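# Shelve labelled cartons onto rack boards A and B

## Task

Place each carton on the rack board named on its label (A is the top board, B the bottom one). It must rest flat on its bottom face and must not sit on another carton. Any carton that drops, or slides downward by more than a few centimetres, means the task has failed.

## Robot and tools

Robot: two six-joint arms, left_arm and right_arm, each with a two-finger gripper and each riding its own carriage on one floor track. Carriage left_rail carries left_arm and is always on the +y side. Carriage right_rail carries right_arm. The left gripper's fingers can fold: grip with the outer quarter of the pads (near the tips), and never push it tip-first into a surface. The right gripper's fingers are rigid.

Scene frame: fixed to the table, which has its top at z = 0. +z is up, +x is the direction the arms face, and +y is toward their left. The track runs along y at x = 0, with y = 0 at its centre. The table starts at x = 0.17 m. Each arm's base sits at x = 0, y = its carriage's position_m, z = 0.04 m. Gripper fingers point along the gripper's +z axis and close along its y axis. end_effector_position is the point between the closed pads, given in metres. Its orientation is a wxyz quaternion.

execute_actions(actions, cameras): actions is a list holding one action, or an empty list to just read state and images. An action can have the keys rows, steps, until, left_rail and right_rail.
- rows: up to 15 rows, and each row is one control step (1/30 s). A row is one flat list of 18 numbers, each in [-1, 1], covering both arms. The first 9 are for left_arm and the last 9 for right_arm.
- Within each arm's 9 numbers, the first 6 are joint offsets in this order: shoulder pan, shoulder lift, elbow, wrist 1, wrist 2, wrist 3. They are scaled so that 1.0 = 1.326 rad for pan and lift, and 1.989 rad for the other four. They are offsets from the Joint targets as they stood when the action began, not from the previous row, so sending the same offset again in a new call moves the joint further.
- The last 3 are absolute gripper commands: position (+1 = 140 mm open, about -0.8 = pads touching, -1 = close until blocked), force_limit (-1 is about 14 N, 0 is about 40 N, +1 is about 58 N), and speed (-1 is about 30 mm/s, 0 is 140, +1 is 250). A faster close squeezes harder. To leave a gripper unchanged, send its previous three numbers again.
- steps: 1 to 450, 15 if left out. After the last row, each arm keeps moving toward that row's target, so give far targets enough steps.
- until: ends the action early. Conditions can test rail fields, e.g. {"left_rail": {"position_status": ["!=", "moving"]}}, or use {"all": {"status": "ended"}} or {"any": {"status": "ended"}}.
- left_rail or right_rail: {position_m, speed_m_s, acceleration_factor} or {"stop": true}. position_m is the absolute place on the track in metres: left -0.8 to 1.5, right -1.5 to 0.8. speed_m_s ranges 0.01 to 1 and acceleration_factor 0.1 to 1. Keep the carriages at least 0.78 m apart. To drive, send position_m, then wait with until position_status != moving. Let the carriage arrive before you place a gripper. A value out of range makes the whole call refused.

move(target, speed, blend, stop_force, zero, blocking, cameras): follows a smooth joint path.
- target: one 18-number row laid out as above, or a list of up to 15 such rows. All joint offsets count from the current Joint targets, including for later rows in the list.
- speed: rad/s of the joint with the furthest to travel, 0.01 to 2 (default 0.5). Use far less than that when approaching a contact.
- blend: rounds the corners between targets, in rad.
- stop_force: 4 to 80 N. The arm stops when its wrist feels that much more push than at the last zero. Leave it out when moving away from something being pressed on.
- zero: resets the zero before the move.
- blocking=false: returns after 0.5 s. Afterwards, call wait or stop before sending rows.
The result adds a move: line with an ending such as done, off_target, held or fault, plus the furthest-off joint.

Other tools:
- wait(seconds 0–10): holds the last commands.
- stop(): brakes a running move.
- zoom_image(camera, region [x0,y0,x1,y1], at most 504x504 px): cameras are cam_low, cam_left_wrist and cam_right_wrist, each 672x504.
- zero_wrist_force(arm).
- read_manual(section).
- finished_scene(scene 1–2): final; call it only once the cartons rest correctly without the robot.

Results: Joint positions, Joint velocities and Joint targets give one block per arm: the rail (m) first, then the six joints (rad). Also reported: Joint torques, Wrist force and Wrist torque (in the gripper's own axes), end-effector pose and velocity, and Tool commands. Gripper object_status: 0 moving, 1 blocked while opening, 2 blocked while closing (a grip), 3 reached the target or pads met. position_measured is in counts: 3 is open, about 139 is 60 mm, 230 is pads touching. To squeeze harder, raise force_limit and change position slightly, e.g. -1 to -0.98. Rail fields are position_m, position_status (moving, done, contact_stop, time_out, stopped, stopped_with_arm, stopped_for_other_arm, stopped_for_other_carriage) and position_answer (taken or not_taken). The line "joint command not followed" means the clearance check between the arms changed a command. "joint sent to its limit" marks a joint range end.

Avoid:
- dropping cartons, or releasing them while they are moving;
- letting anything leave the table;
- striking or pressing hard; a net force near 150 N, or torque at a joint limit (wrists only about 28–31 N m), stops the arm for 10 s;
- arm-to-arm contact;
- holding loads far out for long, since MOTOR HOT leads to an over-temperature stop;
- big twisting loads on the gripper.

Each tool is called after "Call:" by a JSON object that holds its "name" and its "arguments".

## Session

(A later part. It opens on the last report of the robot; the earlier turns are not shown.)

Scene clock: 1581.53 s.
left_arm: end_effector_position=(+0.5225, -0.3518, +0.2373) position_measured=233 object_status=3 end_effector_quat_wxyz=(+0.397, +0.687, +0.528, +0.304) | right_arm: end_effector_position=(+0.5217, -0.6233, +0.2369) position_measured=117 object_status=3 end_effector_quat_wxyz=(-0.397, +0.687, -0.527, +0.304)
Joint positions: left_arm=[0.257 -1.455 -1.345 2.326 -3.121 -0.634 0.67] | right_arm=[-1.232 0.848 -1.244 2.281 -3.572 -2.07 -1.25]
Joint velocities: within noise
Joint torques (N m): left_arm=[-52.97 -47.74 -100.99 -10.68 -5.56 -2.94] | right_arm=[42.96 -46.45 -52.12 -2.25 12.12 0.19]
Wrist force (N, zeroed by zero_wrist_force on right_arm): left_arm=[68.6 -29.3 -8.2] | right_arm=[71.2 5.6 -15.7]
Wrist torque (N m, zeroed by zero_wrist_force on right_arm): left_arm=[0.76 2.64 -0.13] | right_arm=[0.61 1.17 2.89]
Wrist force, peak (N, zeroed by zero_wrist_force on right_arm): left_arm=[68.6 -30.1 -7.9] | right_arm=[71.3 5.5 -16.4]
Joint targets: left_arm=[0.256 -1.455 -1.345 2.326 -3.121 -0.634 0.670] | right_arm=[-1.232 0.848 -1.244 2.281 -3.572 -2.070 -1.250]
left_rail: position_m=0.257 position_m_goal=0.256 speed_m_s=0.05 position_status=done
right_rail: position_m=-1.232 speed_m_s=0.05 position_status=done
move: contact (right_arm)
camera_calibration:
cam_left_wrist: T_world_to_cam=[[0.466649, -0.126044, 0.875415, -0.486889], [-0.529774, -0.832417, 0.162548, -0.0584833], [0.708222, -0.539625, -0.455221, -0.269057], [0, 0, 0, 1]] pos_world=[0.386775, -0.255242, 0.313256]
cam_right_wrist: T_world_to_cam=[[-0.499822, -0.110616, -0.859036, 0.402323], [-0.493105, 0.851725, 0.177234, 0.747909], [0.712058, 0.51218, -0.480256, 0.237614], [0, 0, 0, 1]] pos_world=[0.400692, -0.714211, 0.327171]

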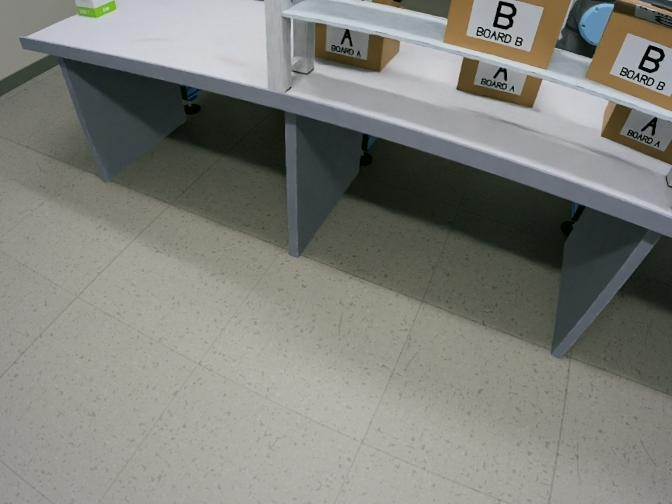

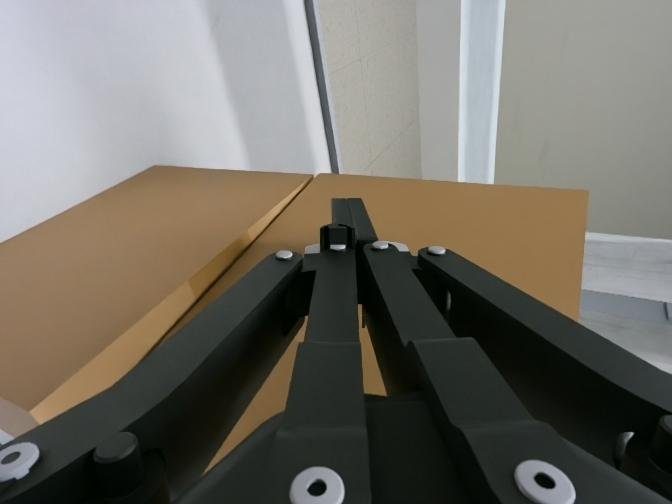

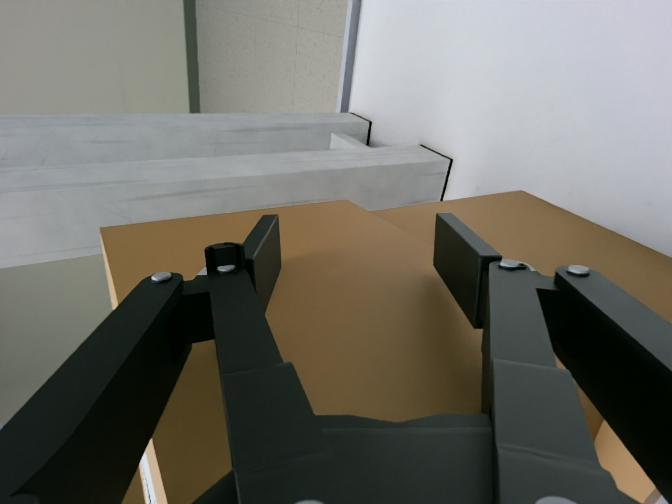

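Call:
{"name": "move", "arguments": {"target": [[0,-0.04018,-0.0081,0.0347,0,0,-1,0,0,0.0001,-0.03992,-0.00578,0.03243,-0.00005,0.00005,0.1,1,0],[0,-0.07729,-0.01749,0.06876,0,0,-1,0,0,0.0002,-0.07747,-0.01297,0.06469,-0.0001,0.0001,0.1,1,0],[0,-0.11135,-0.02816,0.10222,0,0,-1,0,0,0.0003,-0.11264,-0.02158,0.09679,-0.00015,0.00015,0.1,1,0],[0,-0.14236,-0.0401,0.13505,0,0,-1,0,0,0.0004,-0.14543,-0.0316,0.12872,-0.0002,0.0002,0.1,1,0]], "speed": [0.04,0.07,0.07,0.07], "blend": [0.01,0.01,0.01,0]}}

Call:
{"name": "execute_actions", "arguments": {"actions": [{"left_rail":{"position_m":0.3915,"speed_m_s":0.1,"acceleration_factor":0.1},"right_rail":{"position_m":-1.097,"speed_m_s":0.1,"acceleration_factor":0.1},"steps":150,"until":{"all":{"status":"ended"}}}]}}

Scene clock: 1605.63 s.
left_arm: end_effector_position=(+0.5225, -0.3520, +0.3537) position_measured=233 object_status=3 end_effector_quat_wxyz=(+0.397, +0.687, +0.527, +0.304) | right_arm: end_effector_position=(+0.5215, -0.6231, +0.3532) position_measured=117 object_status=3 end_effector_quat_wxyz=(-0.397, +0.687, -0.527, +0.304)
Joint positions: left_arm=[0.257 -1.455 -1.533 2.247 -2.853 -0.634 0.67] | right_arm=[-1.232 0.849 -1.436 2.218 -3.316 -2.071 -1.249]
Joint velocities: within noise
Joint torques (N m): left_arm=[-46.29 -71.96 -106.27 -9.45 -8.62 -2.52] | right_arm=[55.67 -54.03 -62.46 -2.55 12.47 0.03]
Wrist force (N, zeroed by zero_wrist_force on right_arm): left_arm=[71.5 -30.1 -8.9] | right_arm=[75.5 8.1 -14.9]
Wrist torque (N m, zeroed by zero_wrist_force on right_arm): left_arm=[0.75 2.68 -0.12] | right_arm=[0.94 1.22 2.96]
Wrist force, peak (N, zeroed by zero_wrist_force on right_arm): left_arm=[76.0 -32.4 -9.4] | right_arm=[80.1 7.7 -15.6]
Joint targets: left_arm=[0.256 -1.455 -1.534 2.246 -2.853 -0.634 0.670] | right_arm=[-1.232 0.849 -1.437 2.218 -3.316 -2.071 -1.249]
left_rail: position_m=0.257 position_m_goal=0.256 speed_m_s=0.05 position_status=done
right_rail: position_m=-1.232 speed_m_s=0.05 position_status=done
move: done
camera_calibration:
cam_left_wrist: T_world_to_cam=[[0.466688, -0.126109, 0.875385, -0.588802], [-0.529796, -0.832407, 0.162529, -0.0775282], [0.70818, -0.539625, -0.455286, -0.216153], [0, 0, 0, 1]] pos_world=[0.386788, -0.25543, 0.429618]
cam_right_wrist: T_world_to_cam=[[-0.499953, -0.110685, -0.85895, 0.502182], [-0.493079, 0.851739, 0.177241, 0.726988], [0.711983, 0.512142, -0.480406, 0.293565], [0, 0, 0, 1]] pos_world=[0.400517, -0.713966, 0.443527]

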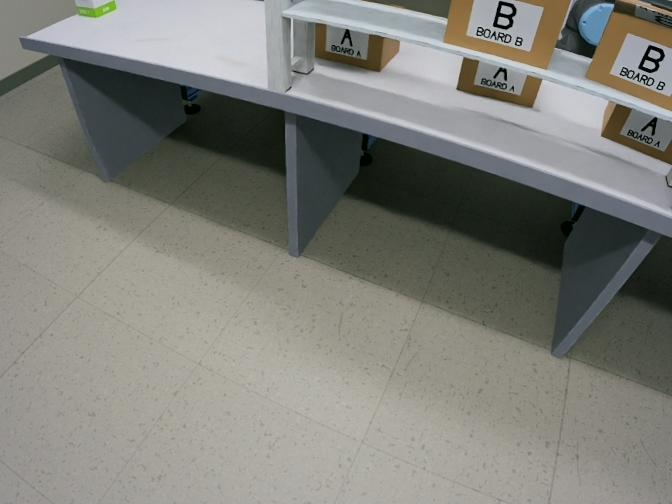

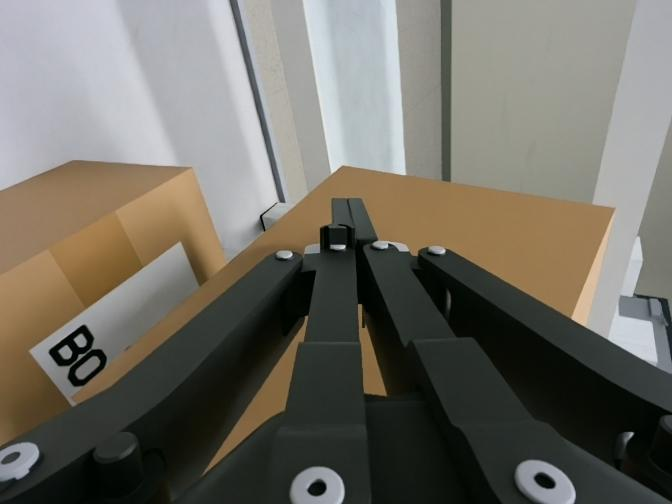

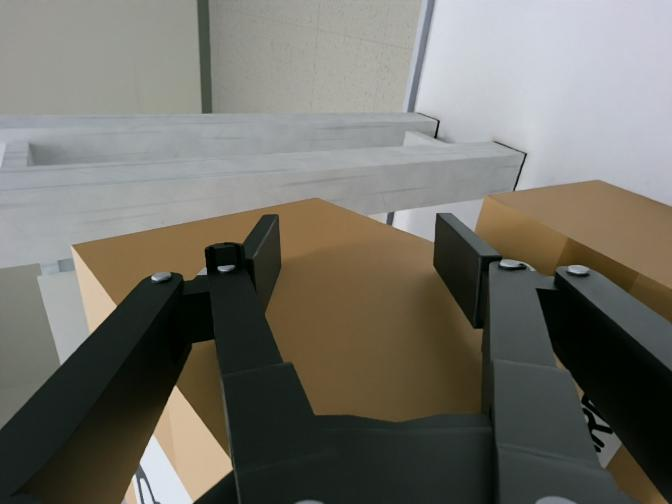

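Scene clock: 1608.70 s.
left_arm: end_effector_position=(+0.5225, -0.2170, +0.3537) position_measured=233 object_status=3 end_effector_quat_wxyz=(+0.397, +0.687, +0.527, +0.304) | right_arm: end_effector_position=(+0.5215, -0.4881, +0.3533) position_measured=117 object_status=3 end_effector_quat_wxyz=(-0.397, +0.687, -0.527, +0.304)
Joint positions: left_arm=[0.391 -1.455 -1.534 2.246 -2.853 -0.634 0.67] | right_arm=[-1.097 0.849 -1.437 2.218 -3.316 -2.071 -1.249]
Joint velocities: within noise
Joint torques (N m): left_arm=[-43.41 -68.51 -86.07 -10.8 -8.57 -2.63] | right_arm=[40.65 -52.46 -57.98 -2.62 12.35 0.01]
Wrist force (N, zeroed by zero_wrist_force on right_arm): left_arm=[72.1 -31.1 -8.5] | right_arm=[75.9 7.9 -15.3]
Wrist torque (N m, zeroed by zero_wrist_force on right_arm): left_arm=[0.62 2.72 -0.12] | right_arm=[0.91 1.22 3.00]
Wrist force, peak (N, zeroed by zero_wrist_force on right_arm): left_arm=[72.6 -31.3 -8.8] | right_arm=[76.6 8.4 -15.2]
Joint targets: left_arm=[0.392 -1.455 -1.534 2.246 -2.853 -0.634 0.670] | right_arm=[-1.097 0.849 -1.437 2.218 -3.316 -2.071 -1.249]
Tool commands: left_gripper/position=-1.0 left_gripper/force_limit=+0.0 left_gripper/speed=+0.0 right_gripper/position=+0.1 right_gripper/force_limit=+1.0 right_gripper/speed=+0.0
left_rail: position_m=0.391 position_m_goal=0.392 speed_m_s=0.10 position_status=done
right_rail: position_m=-1.097 speed_m_s=0.10 position_status=done
camera_calibration:
cam_left_wrist: T_world_to_cam=[[0.466688, -0.126109, 0.875385, -0.571852], [-0.529796, -0.832407, 0.162528, 0.0348184], [0.70818, -0.539625, -0.455286, -0.143275], [0, 0, 0, 1]] pos_world=[0.386788, -0.120448, 0.429701]
cam_right_wrist: T_world_to_cam=[[-0.499942, -0.110672, -0.858959, 0.517205], [-0.493074, 0.851741, 0.177243, 0.612004], [0.711994, 0.512142, -0.480391, 0.224469], [0, 0, 0, 1]] pos_world=[0.400516, -0.578989, 0.443617]

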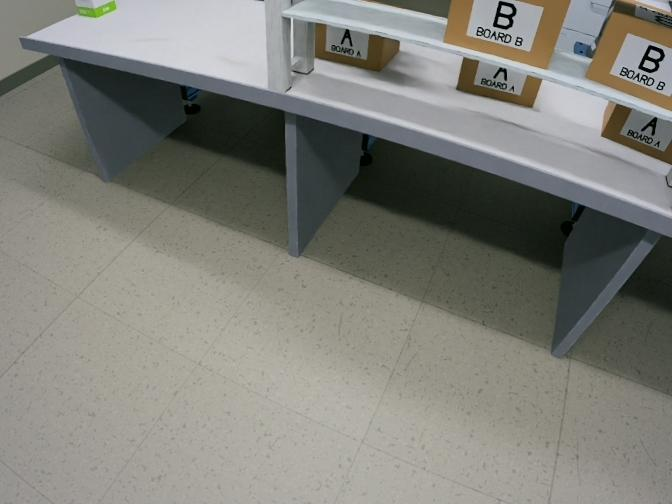

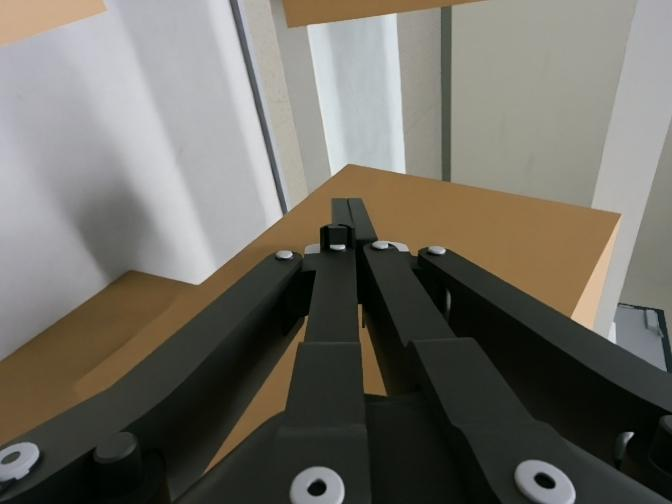

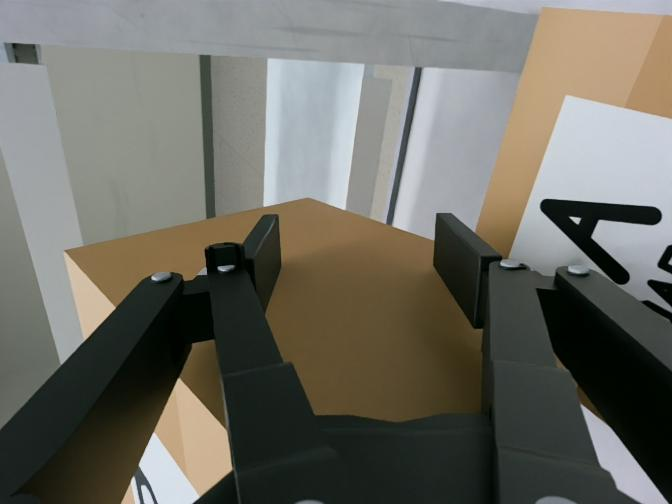

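Call:
{"name": "move", "arguments": {"target": [[0.03784,0.02504,-0.0116,-0.0327,-0.01412,0.03459,-1,0,0,-0.02809,0.01591,-0.01198,-0.00425,0.0155,-0.012,0.1,1,0],[0.08901,0.05951,-0.03022,-0.07023,-0.03488,0.07736,-1,0,0,-0.06496,0.03937,-0.03053,-0.00785,0.03587,-0.02712,0.1,1,0],[0.13764,0.09338,-0.05143,-0.0992,-0.05625,0.11418,-1,0,0,-0.09879,0.06409,-0.05109,-0.00909,0.0548,-0.04052,0.1,1,0],[0.1836,0.13027,-0.07331,-0.12481,-0.07749,0.14597,-1,0,0,-0.12978,0.09355,-0.07228,-0.01187,0.07222,-0.05245,0.1,1,0],[0.22687,0.16673,-0.09714,-0.14426,-0.09839,0.17346,-1,0,0,-0.15816,0.124,-0.0953,-0.01268,0.08825,-0.06307,0.1,1,0]], "speed": 0.09, "blend": [0.01,0.01,0.01,0.01,0]}}

Scene clock: 1647.20 s.
left_arm: end_effector_position=(+0.7112, -0.2171, +0.3457) position_measured=233 object_status=3 end_effector_quat_wxyz=(+0.397, +0.686, +0.527, +0.305) | right_arm: end_effector_position=(+0.7098, -0.4874, +0.3454) position_measured=117 object_status=3 end_effector_quat_wxyz=(-0.397, +0.687, -0.527, +0.304)
Joint positions: left_arm=[0.392 -1.154 -1.313 2.053 -3.14 -0.83 1.015] | right_arm=[-1.097 0.639 -1.272 2.029 -3.341 -1.895 -1.375]
Joint velocities: within noise
Joint torques (N m): left_arm=[-3.54 -28.85 -88.26 -15.69 -16.42 2.68] | right_arm=[10.97 -38.42 -73.83 -12.1 29.14 -5.62]
Wrist force (N, zeroed by zero_wrist_force on right_arm): left_arm=[54.2 -24.4 -56.5] | right_arm=[65.2 31.4 -65.3]
Wrist torque (N m, zeroed by zero_wrist_force on right_arm): left_arm=[0.42 1.37 -0.13] | right_arm=[2.22 0.48 2.33]
Wrist force, peak (N, zeroed by zero_wrist_force on right_arm): left_arm=[56.7 -22.0 -57.7] | right_arm=[65.2 31.4 -65.3]
Joint targets: left_arm=[0.392 -1.154 -1.313 2.053 -3.140 -0.830 1.015] | right_arm=[-1.097 0.639 -1.272 2.028 -3.341 -1.895 -1.375]
left_rail: position_m=0.392 speed_m_s=0.10 position_status=done
right_rail: position_m=-1.097 speed_m_s=0.10 position_status=done
move: done
camera_calibration:
cam_left_wrist: T_world_to_cam=[[0.466481, -0.126008, 0.87551, -0.6528], [-0.529723, -0.832472, 0.162428, 0.136018], [0.70837, -0.539548, -0.455082, -0.280815], [0, 0, 0, 1]] pos_world=[0.575492, -0.12054, 0.421646]
cam_right_wrist: T_world_to_cam=[[-0.500072, -0.110594, -0.858893, 0.604692], [-0.493027, 0.85174, 0.177381, 0.70564], [0.711936, 0.51216, -0.480458, 0.0862855], [0, 0, 0, 1]] pos_world=[0.588859, -0.578338, 0.435655]

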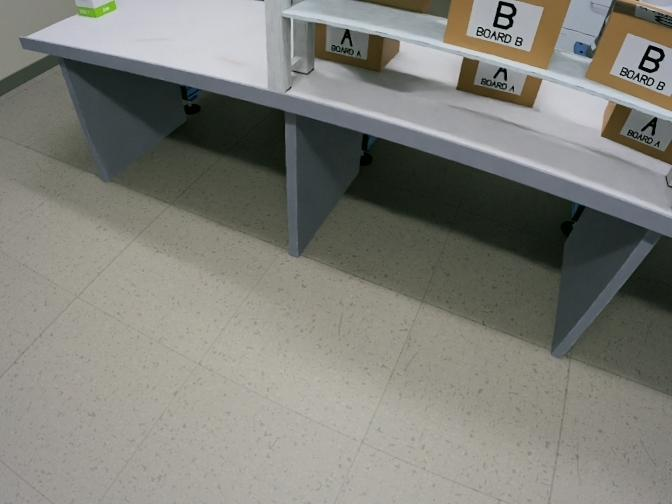

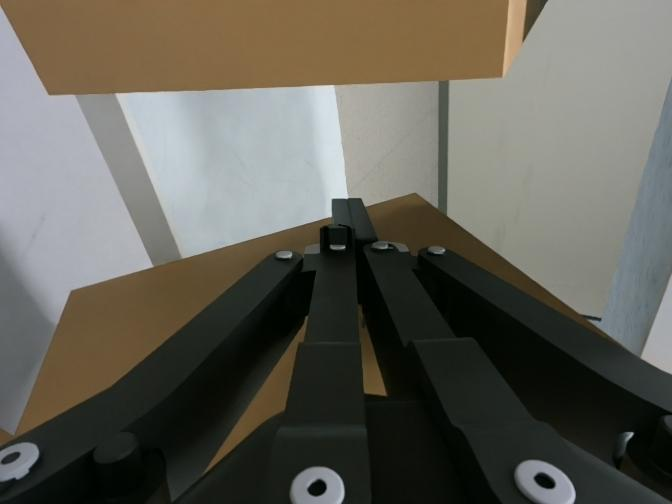

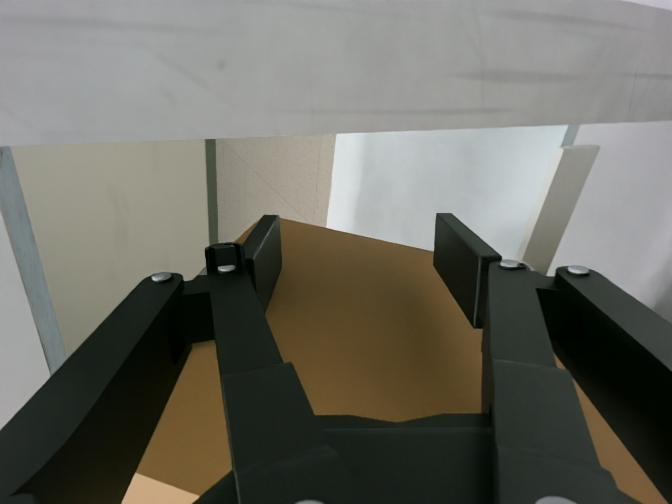

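Call:
{"name": "move", "arguments": {"target": [[-0.04327,-0.03646,0.02383,0.01945,0.0209,-0.02749,-1,0,0,0.02838,-0.03045,0.02302,0.00081,-0.01603,0.01062,0.1,1,0],[-0.08923,-0.07335,0.04571,0.04506,0.04214,-0.05928,-1,0,0,0.05937,-0.05991,0.04421,0.00359,-0.03345,0.02255,0.1,1,0]], "speed": 0.06, "blend": [0.01,0]}}

Scene clock: 1676.20 s.
left_arm: end_effector_position=(+0.6312, -0.2171, +0.3537) position_measured=233 object_status=3 end_effector_quat_wxyz=(+0.397, +0.686, +0.528, +0.305) | right_arm: end_effector_position=(+0.6301, -0.4877, +0.3533) position_measured=117 object_status=3 end_effector_quat_wxyz=(-0.397, +0.687, -0.527, +0.304)
Joint positions: left_arm=[0.392 -1.272 -1.41 2.144 -3.05 -0.746 0.898] | right_arm=[-1.097 0.718 -1.351 2.116 -3.334 -1.961 -1.33]
Joint velocities: within noise
Joint torques (N m): left_arm=[-50.85 -89.07 -73.23 -7.68 -3.72 -3.22] | right_arm=[50.92 -70.16 -43.16 -2.36 9.74 0.88]
Wrist force (N, zeroed by zero_wrist_force on right_arm): left_arm=[57.8 -26.4 -5.7] | right_arm=[59.8 10.1 -14.1]
Wrist torque (N m, zeroed by zero_wrist_force on right_arm): left_arm=[0.57 2.14 -0.16] | right_arm=[0.59 1.01 2.35]
Wrist force, peak (N, zeroed by zero_wrist_force on right_arm): left_arm=[54.7 -25.2 -60.8] | right_arm=[65.5 32.8 -69.8]
Joint targets: left_arm=[0.392 -1.272 -1.410 2.144 -3.050 -0.746 0.897] | right_arm=[-1.097 0.718 -1.352 2.116 -3.334 -1.962 -1.330]
left_rail: position_m=0.392 speed_m_s=0.10 position_status=done
right_rail: position_m=-1.097 speed_m_s=0.10 position_status=done
move: done
camera_calibration:
cam_left_wrist: T_world_to_cam=[[0.466539, -0.125996, 0.875481, -0.622532], [-0.529723, -0.832462, 0.162481, 0.0923508], [0.708333, -0.539566, -0.455119, -0.220505], [0, 0, 0, 1]] pos_world=[0.495547, -0.120535, 0.429653]
cam_right_wrist: T_world_to_cam=[[-0.500043, -0.110672, -0.8589, 0.571499], [-0.49306, 0.851736, 0.177306, 0.665224], [0.711933, 0.51215, -0.480473, 0.147016], [0, 0, 0, 1]] pos_world=[0.509104, -0.578641, 0.443549]

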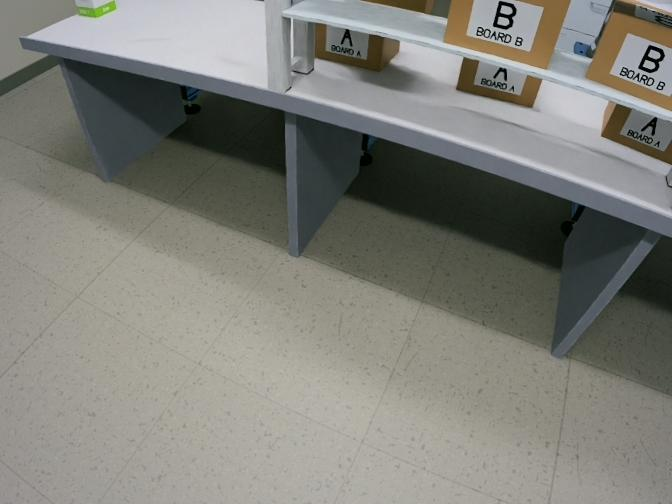

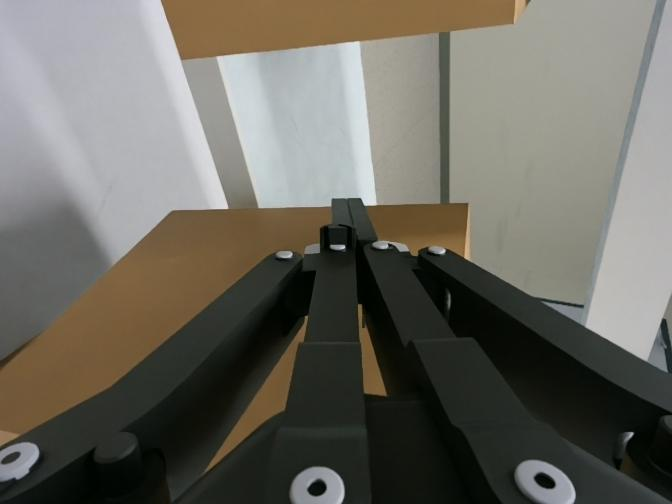

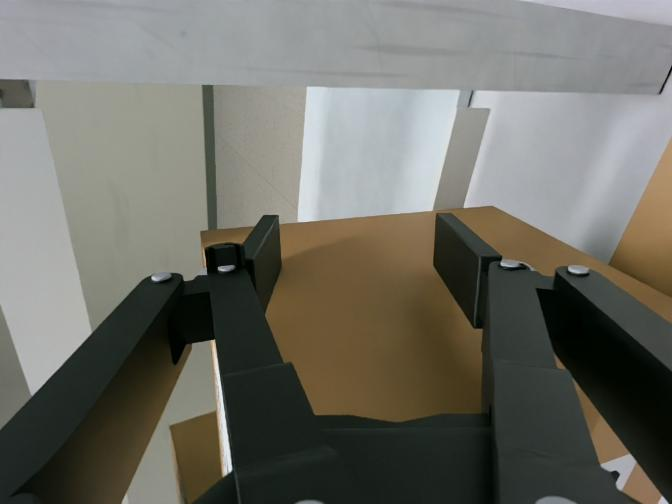

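Call:
{"name": "move", "arguments": {"target": [0,0.0011,-0.001,0.0002,0,0,-1,0,0,0.001,0.0009,-0.001,0.0006,-0.0005,0.0004,0.1,1,0], "speed": 0.02}}

Call:
{"name": "zoom_image", "arguments": {"camera": "cam_low", "region": [300, 0, 480, 120]}}

Scene clock: 1686.03 s.
left_arm: end_effector_position=(+0.6315, -0.2181, +0.3538) position_measured=233 object_status=3 end_effector_quat_wxyz=(+0.397, +0.686, +0.528, +0.305) | right_arm: end_effector_position=(+0.6301, -0.4866, +0.3534) position_measured=117 object_status=3 end_effector_quat_wxyz=(-0.397, +0.687, -0.527, +0.304)
Joint positions: left_arm=[0.392 -1.272 -1.408 2.142 -3.05 -0.746 0.897] | right_arm=[-1.097 0.719 -1.35 2.114 -3.333 -1.963 -1.329]
Joint velocities: within noise
Joint torques (N m): left_arm=[-48.76 -43.63 -106.36 -8.9 -6.51 -2.64] | right_arm=[62.19 -40.25 -62.62 -2.28 12.31 0.11]
Wrist force (N, zeroed by zero_wrist_force on right_arm): left_arm=[73.2 -30.4 -9.6] | right_arm=[74.9 9.1 -17.5]
Wrist torque (N m, zeroed by zero_wrist_force on right_arm): left_arm=[0.56 2.64 -0.15] | right_arm=[0.80 1.17 2.96]
Wrist force, peak (N, zeroed by zero_wrist_force on right_arm): left_arm=[73.1 -31.1 -9.0] | right_arm=[74.9 9.1 -17.5]
Joint targets: left_arm=[0.392 -1.272 -1.408 2.142 -3.050 -0.746 0.897] | right_arm=[-1.097 0.719 -1.350 2.114 -3.333 -1.963 -1.329]
left_rail: position_m=0.392 speed_m_s=0.10 position_status=done
right_rail: position_m=-1.097 speed_m_s=0.10 position_status=done
move: done
camera_calibration:
cam_left_wrist: T_world_to_cam=[[0.466488, -0.125926, 0.875518, -0.622811], [-0.529696, -0.832477, 0.162494, 0.0916301], [0.708386, -0.53956, -0.455043, -0.22119], [0, 0, 0, 1]] pos_world=[0.495757, -0.121493, 0.429742]
cam_right_wrist: T_world_to_cam=[[-0.50011, -0.110664, -0.858862, 0.571775], [-0.493038, 0.85174, 0.177347, 0.664244], [0.711901, 0.512145, -0.480525, 0.146563], [0, 0, 0, 1]] pos_world=[0.509109, -0.57755, 0.443701]

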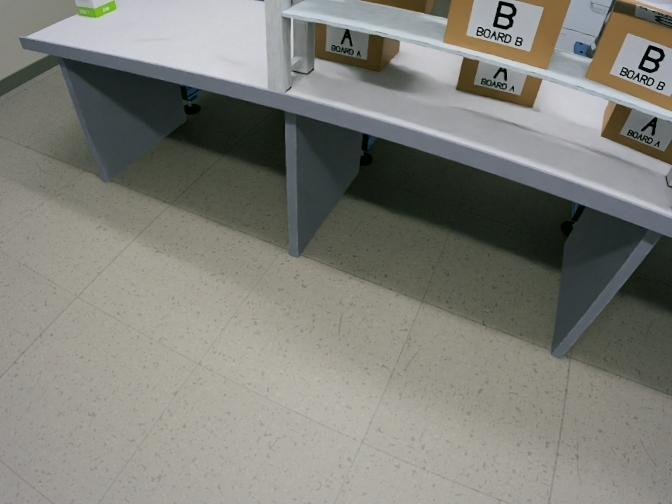

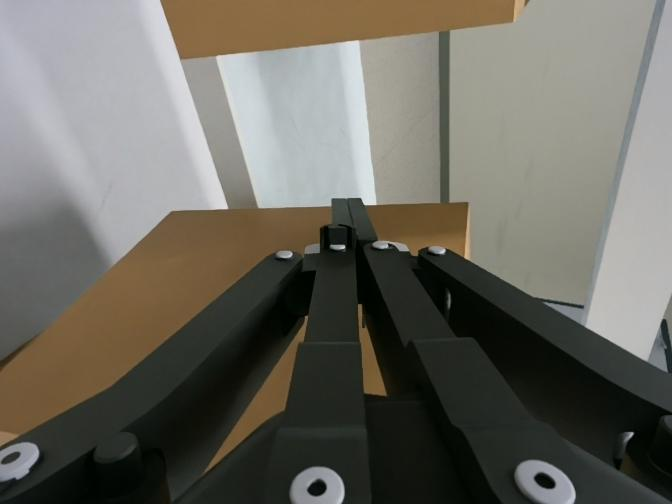

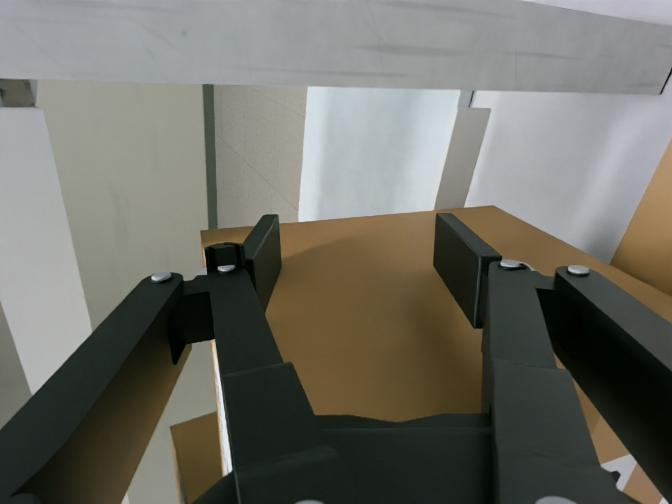

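Scaled by 2.800.

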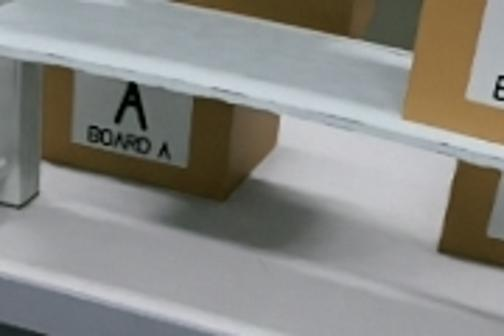

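Call:
{"name": "move", "arguments": {"target": [[-0.04863,-0.03387,0.02121,0.02897,0.02137,-0.03682,-1,0,0,0.03383,-0.02472,0.02056,0.00124,-0.01893,0.0134,0.1,1,0],[-0.0998,-0.06834,0.03983,0.0665,0.04213,-0.07959,-1,0,0,0.0707,-0.04818,0.03911,0.00484,-0.0393,0.02852,0.1,1,0]], "speed": 0.05, "blend": [0.01,0]}}

Call:
{"name": "execute_actions", "arguments": {"actions": [{"left_rail":{"position_m":0.2565,"speed_m_s":0.08,"acceleration_factor":0.1},"right_rail":{"position_m":-1.232,"speed_m_s":0.08,"acceleration_factor":0.1},"steps":150,"until":{"all":{"status":"ended"}}}]}}

Scene clock: 1722.20 s.
left_arm: end_effector_position=(+0.6100, -0.2184, +0.3538) position_measured=233 object_status=3 end_effector_quat_wxyz=(+0.397, +0.687, +0.528, +0.304) | right_arm: end_effector_position=(+0.6153, -0.4899, +0.3538) position_measured=117 object_status=3 end_effector_quat_wxyz=(-0.395, +0.685, -0.529, +0.308)
Joint positions: left_arm=[0.392 -1.306 -1.432 2.164 -3.019 -0.724 0.859] | right_arm=[-1.097 0.737 -1.364 2.131 -3.332 -1.987 -1.318]
Joint velocities: within noise
Joint torques (N m): left_arm=[-43.95 -81.63 -89.13 -9.64 -4.46 -2.77] | right_arm=[31.82 -58.89 -44.74 -5.22 6.68 0.01]
Wrist force (N, zeroed by zero_wrist_force on right_arm): left_arm=[46.9 -23.5 -5.3] | right_arm=[48.3 9.9 -9.2]
Wrist torque (N m, zeroed by zero_wrist_force on right_arm): left_arm=[0.51 1.78 -0.18] | right_arm=[0.46 0.72 1.89]
Wrist force, peak (N, zeroed by zero_wrist_force on right_arm): left_arm=[78.5 -32.4 -9.7] | right_arm=[81.9 8.5 -17.5]
Joint targets: left_arm=[0.392 -1.306 -1.432 2.164 -3.019 -0.724 0.859] | right_arm=[-1.097 0.737 -1.364 2.131 -3.332 -1.987 -1.318]
Tool commands: left_gripper/position=-1.0 left_gripper/force_limit=+0.0 left_gripper/speed=+0.0 right_gripper/position=+0.098039 right_gripper/force_limit=+1.0 right_gripper/speed=+0.003922
TORQUE FAULT: the external load on joint 6 (wrist 2) of the right arm reached its load limit, and that arm stopped for 10 seconds. A torque fault puts only its own arm into a fault stop. That arm's remaining commands of this call were not run. Before the stop ended, the hold on joint 6 (wrist 2) of that arm was turned back by 0.5 degrees, the way its load pushed it. That arm's target is now where it stood when the stop ended, not its last command. That arm keeps its grip as last carried out and accepts commands again: back off and push less far. That arm stops again whenever a joint's load reaches its limit.
left_rail: position_m=0.392 speed_m_s=0.10 position_status=done
right_rail: position_m=-1.097 speed_m_s=0.10 position_status=done
move: fault (right_arm), off_target (left_arm; braked at the fault stop of right_arm); path passed 0 of 2 targets; left_arm: the wrist 3 is farthest, 0.120 rad from its target; right_arm: the shoulder pan is farthest, 0.076 rad from its target
camera_calibration:
cam_left_wrist: T_world_to_cam=[[0.467101, -0.125883, 0.875197, -0.61314], [-0.529416, -0.832595, 0.162799, 0.0796665], [0.708191, -0.539387, -0.455551, -0.205873], [0, 0, 0, 1]] pos_world=[0.474373, -0.121899, 0.429863]
cam_right_wrist: T_world_to_cam=[[-0.498442, -0.109898, -0.859929, 0.564126], [-0.486092, 0.856762, 0.172261, 0.65964], [0.717823, 0.503867, -0.480467, 0.151239], [0, 0, 0, 1]] pos_world=[0.493267, -0.579363, 0.444143]

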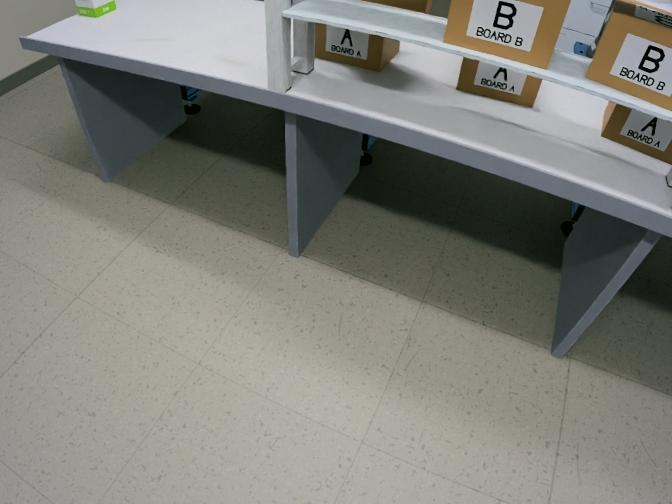

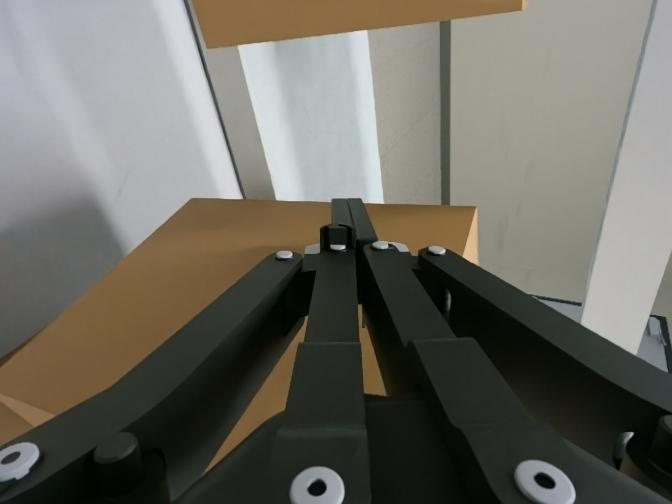

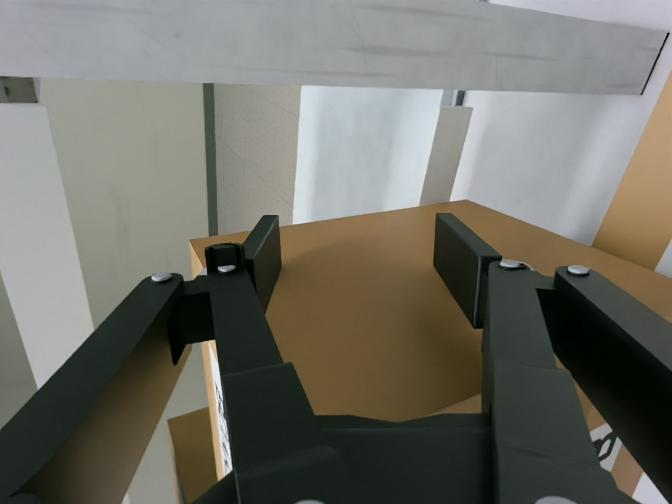

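not run: an earlier result of this reply reported a stop or a fault. Calls in your next reply go to the robot.

Call:
{"name": "move", "arguments": {"target": [-0.07577,-0.05115,0.02887,0.05289,0.03104,-0.06127,-1,0,0,0.05514,-0.04052,0.03285,0.00328,-0.02622,0.02193,0.1,1,0], "speed": 0.05}}

Scene clock: 1744.90 s.
left_arm: end_effector_position=(+0.5499, -0.2186, +0.3536) position_measured=233 object_status=3 end_effector_quat_wxyz=(+0.397, +0.687, +0.527, +0.304) | right_arm: end_effector_position=(+0.5503, -0.4899, +0.3533) position_measured=117 object_status=3 end_effector_quat_wxyz=(-0.396, +0.687, -0.527, +0.305)
Joint positions: left_arm=[0.392 -1.407 -1.5 2.222 -2.914 -0.662 0.737] | right_arm=[-1.097 0.81 -1.417 2.197 -3.325 -2.039 -1.275]
Joint velocities: within noise
Joint torques (N m): left_arm=[-47.9 -75.17 -74.25 -7.57 -2.09 -2.42] | right_arm=[50.9 -60.41 -43.38 -2.59 8.66 0.56]
Wrist force (N, zeroed by zero_wrist_force on right_arm): left_arm=[56.9 -25.9 -6.7] | right_arm=[60.5 9.5 -10.1]
Wrist torque (N m, zeroed by zero_wrist_force on right_arm): left_arm=[0.49 2.18 -0.18] | right_arm=[0.73 1.03 2.18]
Wrist force, peak (N, zeroed by zero_wrist_force on right_arm): left_arm=[63.8 -27.6 -9.0] | right_arm=[68.1 8.7 -10.5]
Joint targets: left_arm=[0.392 -1.407 -1.500 2.222 -2.914 -0.662 0.737] | right_arm=[-1.097 0.810 -1.417 2.197 -3.325 -2.040 -1.275]
left_rail: position_m=0.392 speed_m_s=0.10 position_status=done
right_rail: position_m=-1.097 speed_m_s=0.10 position_status=done
move: done
camera_calibration:
cam_left_wrist: T_world_to_cam=[[0.467051, -0.127254, 0.875026, -0.585096], [-0.530388, -0.832116, 0.162084, 0.0485999], [0.707497, -0.539805, -0.456135, -0.16298], [0, 0, 0, 1]] pos_world=[0.414355, -0.121993, 0.429756]
cam_right_wrist: T_world_to_cam=[[-0.499619, -0.111047, -0.859098, 0.531071], [-0.492406, 0.852346, 0.17619, 0.628063], [0.712683, 0.511053, -0.480528, 0.204094], [0, 0, 0, 1]] pos_world=[0.429141, -0.580655, 0.443656]

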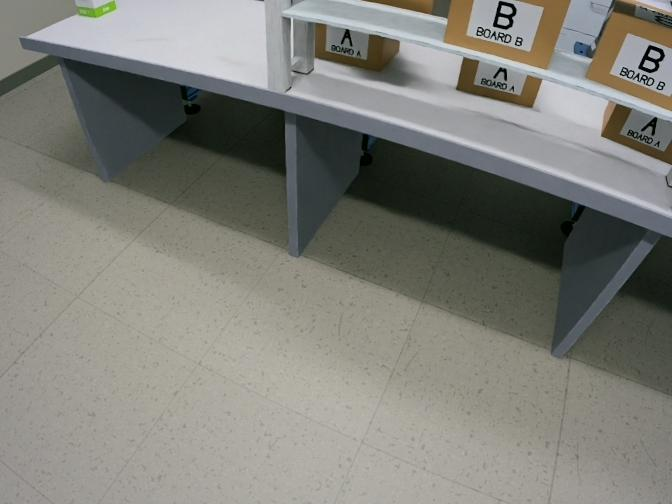

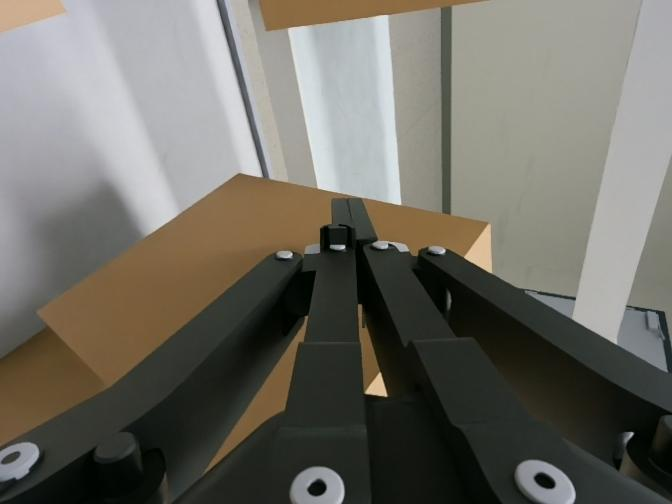

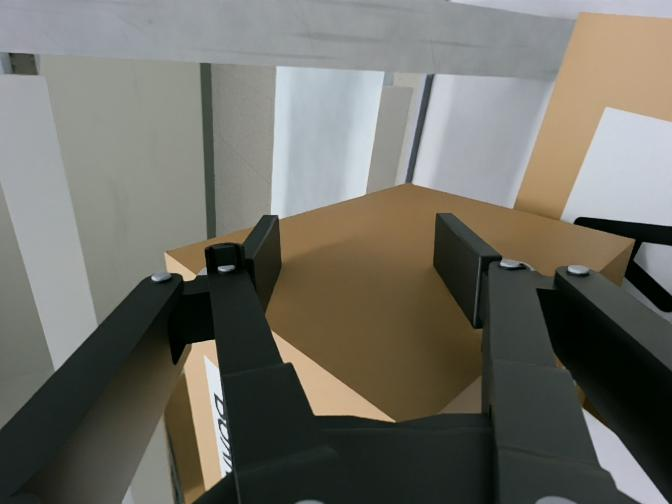

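Call:
{"name": "execute_actions", "arguments": {"actions": [{"left_rail":{"position_m":0.2565,"speed_m_s":0.08,"acceleration_factor":0.1},"right_rail":{"position_m":-1.232,"speed_m_s":0.08,"acceleration_factor":0.1},"steps":150,"until":{"all":{"status":"ended"}}}]}}

Scene clock: 1752.70 s.
left_arm: end_effector_position=(+0.5498, -0.3536, +0.3536) position_measured=233 object_status=3 end_effector_quat_wxyz=(+0.397, +0.687, +0.527, +0.304) | right_arm: end_effector_position=(+0.5502, -0.6249, +0.3533) position_measured=117 object_status=3 end_effector_quat_wxyz=(-0.396, +0.687, -0.527, +0.305)
Joint positions: left_arm=[0.257 -1.407 -1.5 2.222 -2.914 -0.662 0.737] | right_arm=[-1.232 0.81 -1.417 2.197 -3.325 -2.04 -1.275]
Joint velocities: within noise
Joint torques (N m): left_arm=[-46.65 -67.21 -89.94 -9.74 -8.8 -3.01] | right_arm=[42.47 -57.97 -55.56 -4.54 27.1 -0.51]
Wrist force (N, zeroed by zero_wrist_force on right_arm): left_arm=[55.4 -24.1 -7.0] | right_arm=[58.3 8.6 -10.6]
Wrist torque (N m, zeroed by zero_wrist_force on right_arm): left_arm=[0.56 2.08 -0.19] | right_arm=[0.66 0.96 2.08]
Wrist force, peak (N, zeroed by zero_wrist_force on right_arm): left_arm=[64.0 -26.0 -8.2] | right_arm=[66.1 9.0 -12.1]
Joint targets: left_arm=[0.256 -1.407 -1.500 2.222 -2.914 -0.662 0.737] | right_arm=[-1.232 0.810 -1.417 2.197 -3.325 -2.040 -1.275]
Tool commands: left_gripper/position=-1.0 left_gripper/force_limit=+0.0 left_gripper/speed=+0.0 right_gripper/position=+0.1 right_gripper/force_limit=+1.0 right_gripper/speed=+0.0
left_rail: position_m=0.257 position_m_goal=0.256 speed_m_s=0.08 position_status=done
right_rail: position_m=-1.232 speed_m_s=0.08 position_status=done
camera_calibration:
cam_left_wrist: T_world_to_cam=[[0.467044, -0.127275, 0.875026, -0.602223], [-0.530382, -0.832125, 0.162056, -0.0637399], [0.707506, -0.539786, -0.456143, -0.235774], [0, 0, 0, 1]] pos_world=[0.414269, -0.256955, 0.429744]
cam_right_wrist: T_world_to_cam=[[-0.499622, -0.111044, -0.859097, 0.516032], [-0.492402, 0.852347, 0.176193, 0.743071], [0.712684, 0.511051, -0.48053, 0.273146], [0, 0, 0, 1]] pos_world=[0.429044, -0.715643, 0.443652]

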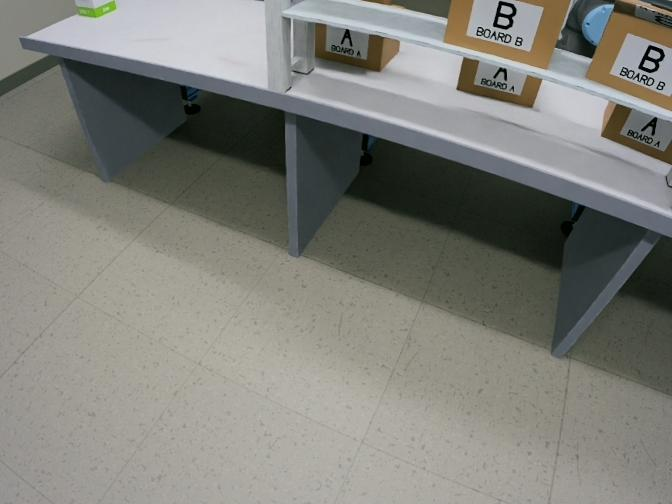

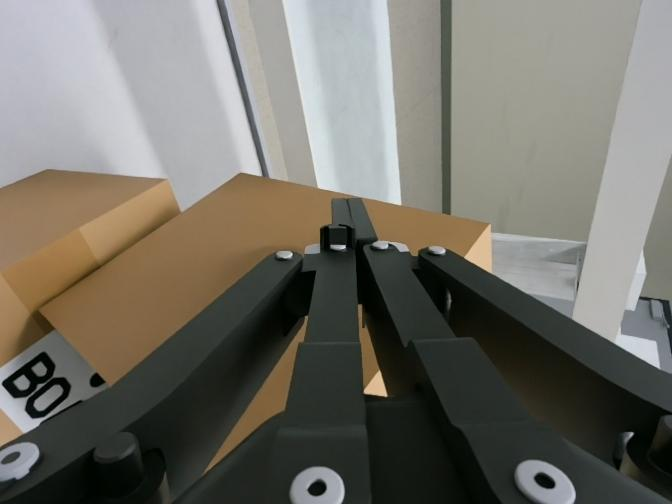

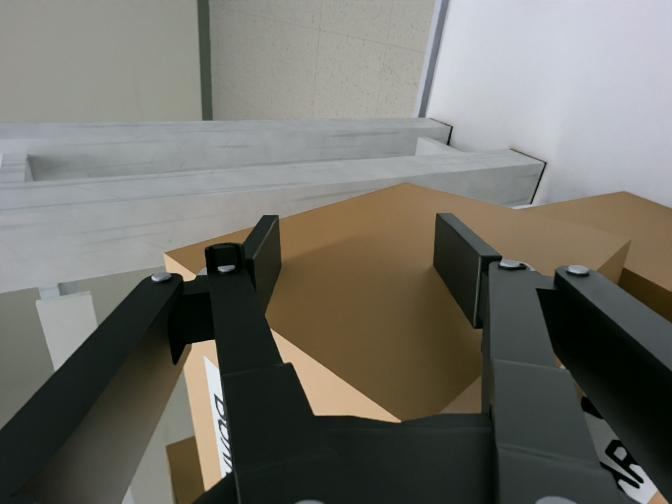

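Call:
{"name": "move", "arguments": {"target": [0,0.0385,0.0135,-0.0395,0,0,-1,0,0,0,0.0396,0.0112,-0.0378,0,0,0.1,1,0], "speed": 0.03, "stop_force": 14}}

Scene clock: 1804.67 s.
left_arm: end_effector_position=(+0.5499, -0.3542, +0.3328) position_measured=233 object_status=3 end_effector_quat_wxyz=(+0.397, +0.687, +0.527, +0.304) | right_arm: end_effector_position=(+0.5506, -0.6245, +0.3226) position_measured=117 object_status=3 end_effector_quat_wxyz=(-0.397, +0.687, -0.527, +0.305)
Joint positions: left_arm=[0.256 -1.407 -1.47 2.238 -2.961 -0.662 0.737] | right_arm=[-1.232 0.81 -1.371 2.216 -3.392 -2.04 -1.275]
Joint velocities: within noise
Joint torques (N m): left_arm=[-42.87 -75.94 -104.19 -12.44 -9.49 -2.54] | right_arm=[36.5 -52.49 -55.56 -0.83 26.62 -2.96]
Wrist force (N, zeroed by zero_wrist_force on right_arm): left_arm=[71.7 -27.0 -11.8] | right_arm=[76.7 0.1 -16.3]
Wrist torque (N m, zeroed by zero_wrist_force on right_arm): left_arm=[0.77 2.67 -0.22] | right_arm=[0.64 1.26 3.22]
Wrist force, peak (N, zeroed by zero_wrist_force on right_arm): left_arm=[71.8 -27.8 -11.4] | right_arm=[78.6 -5.7 -17.4]
Joint targets: left_arm=[0.256 -1.407 -1.470 2.238 -2.961 -0.662 0.737] | right_arm=[-1.232 0.810 -1.371 2.216 -3.392 -2.040 -1.275]
left_rail: position_m=0.256 speed_m_s=0.08 position_status=done
right_rail: position_m=-1.232 speed_m_s=0.08 position_status=done
move: contact (left_arm, right_arm); left_arm: the wrist 1 is farthest, 0.032 rad from its target
camera_calibration:
cam_left_wrist: T_world_to_cam=[[0.466989, -0.126932, 0.875106, -0.583975], [-0.530391, -0.832063, 0.162347, -0.0609066], [0.707536, -0.539963, -0.455888, -0.245869], [0, 0, 0, 1]] pos_world=[0.414366, -0.257563, 0.408839]
cam_right_wrist: T_world_to_cam=[[-0.499193, -0.110594, -0.859404, 0.490008], [-0.492491, 0.852255, 0.176394, 0.748281], [0.712923, 0.511303, -0.479906, 0.257642], [0, 0, 0, 1]] pos_world=[0.429451, -0.715267, 0.412767]

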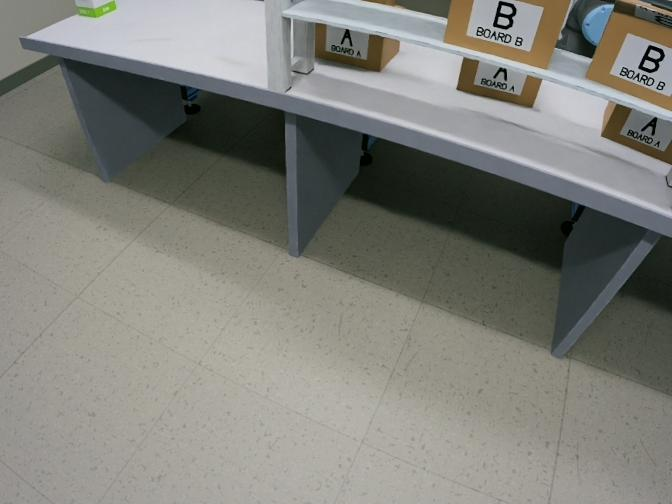

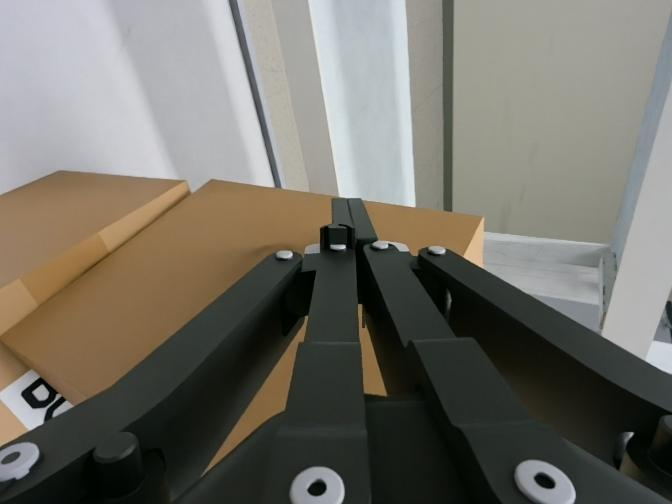

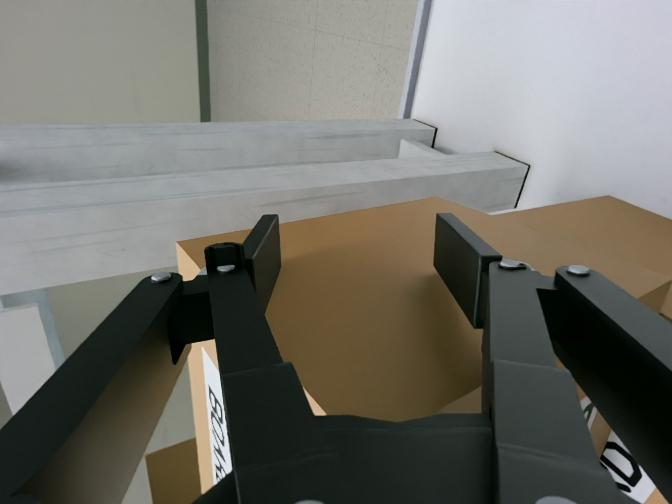

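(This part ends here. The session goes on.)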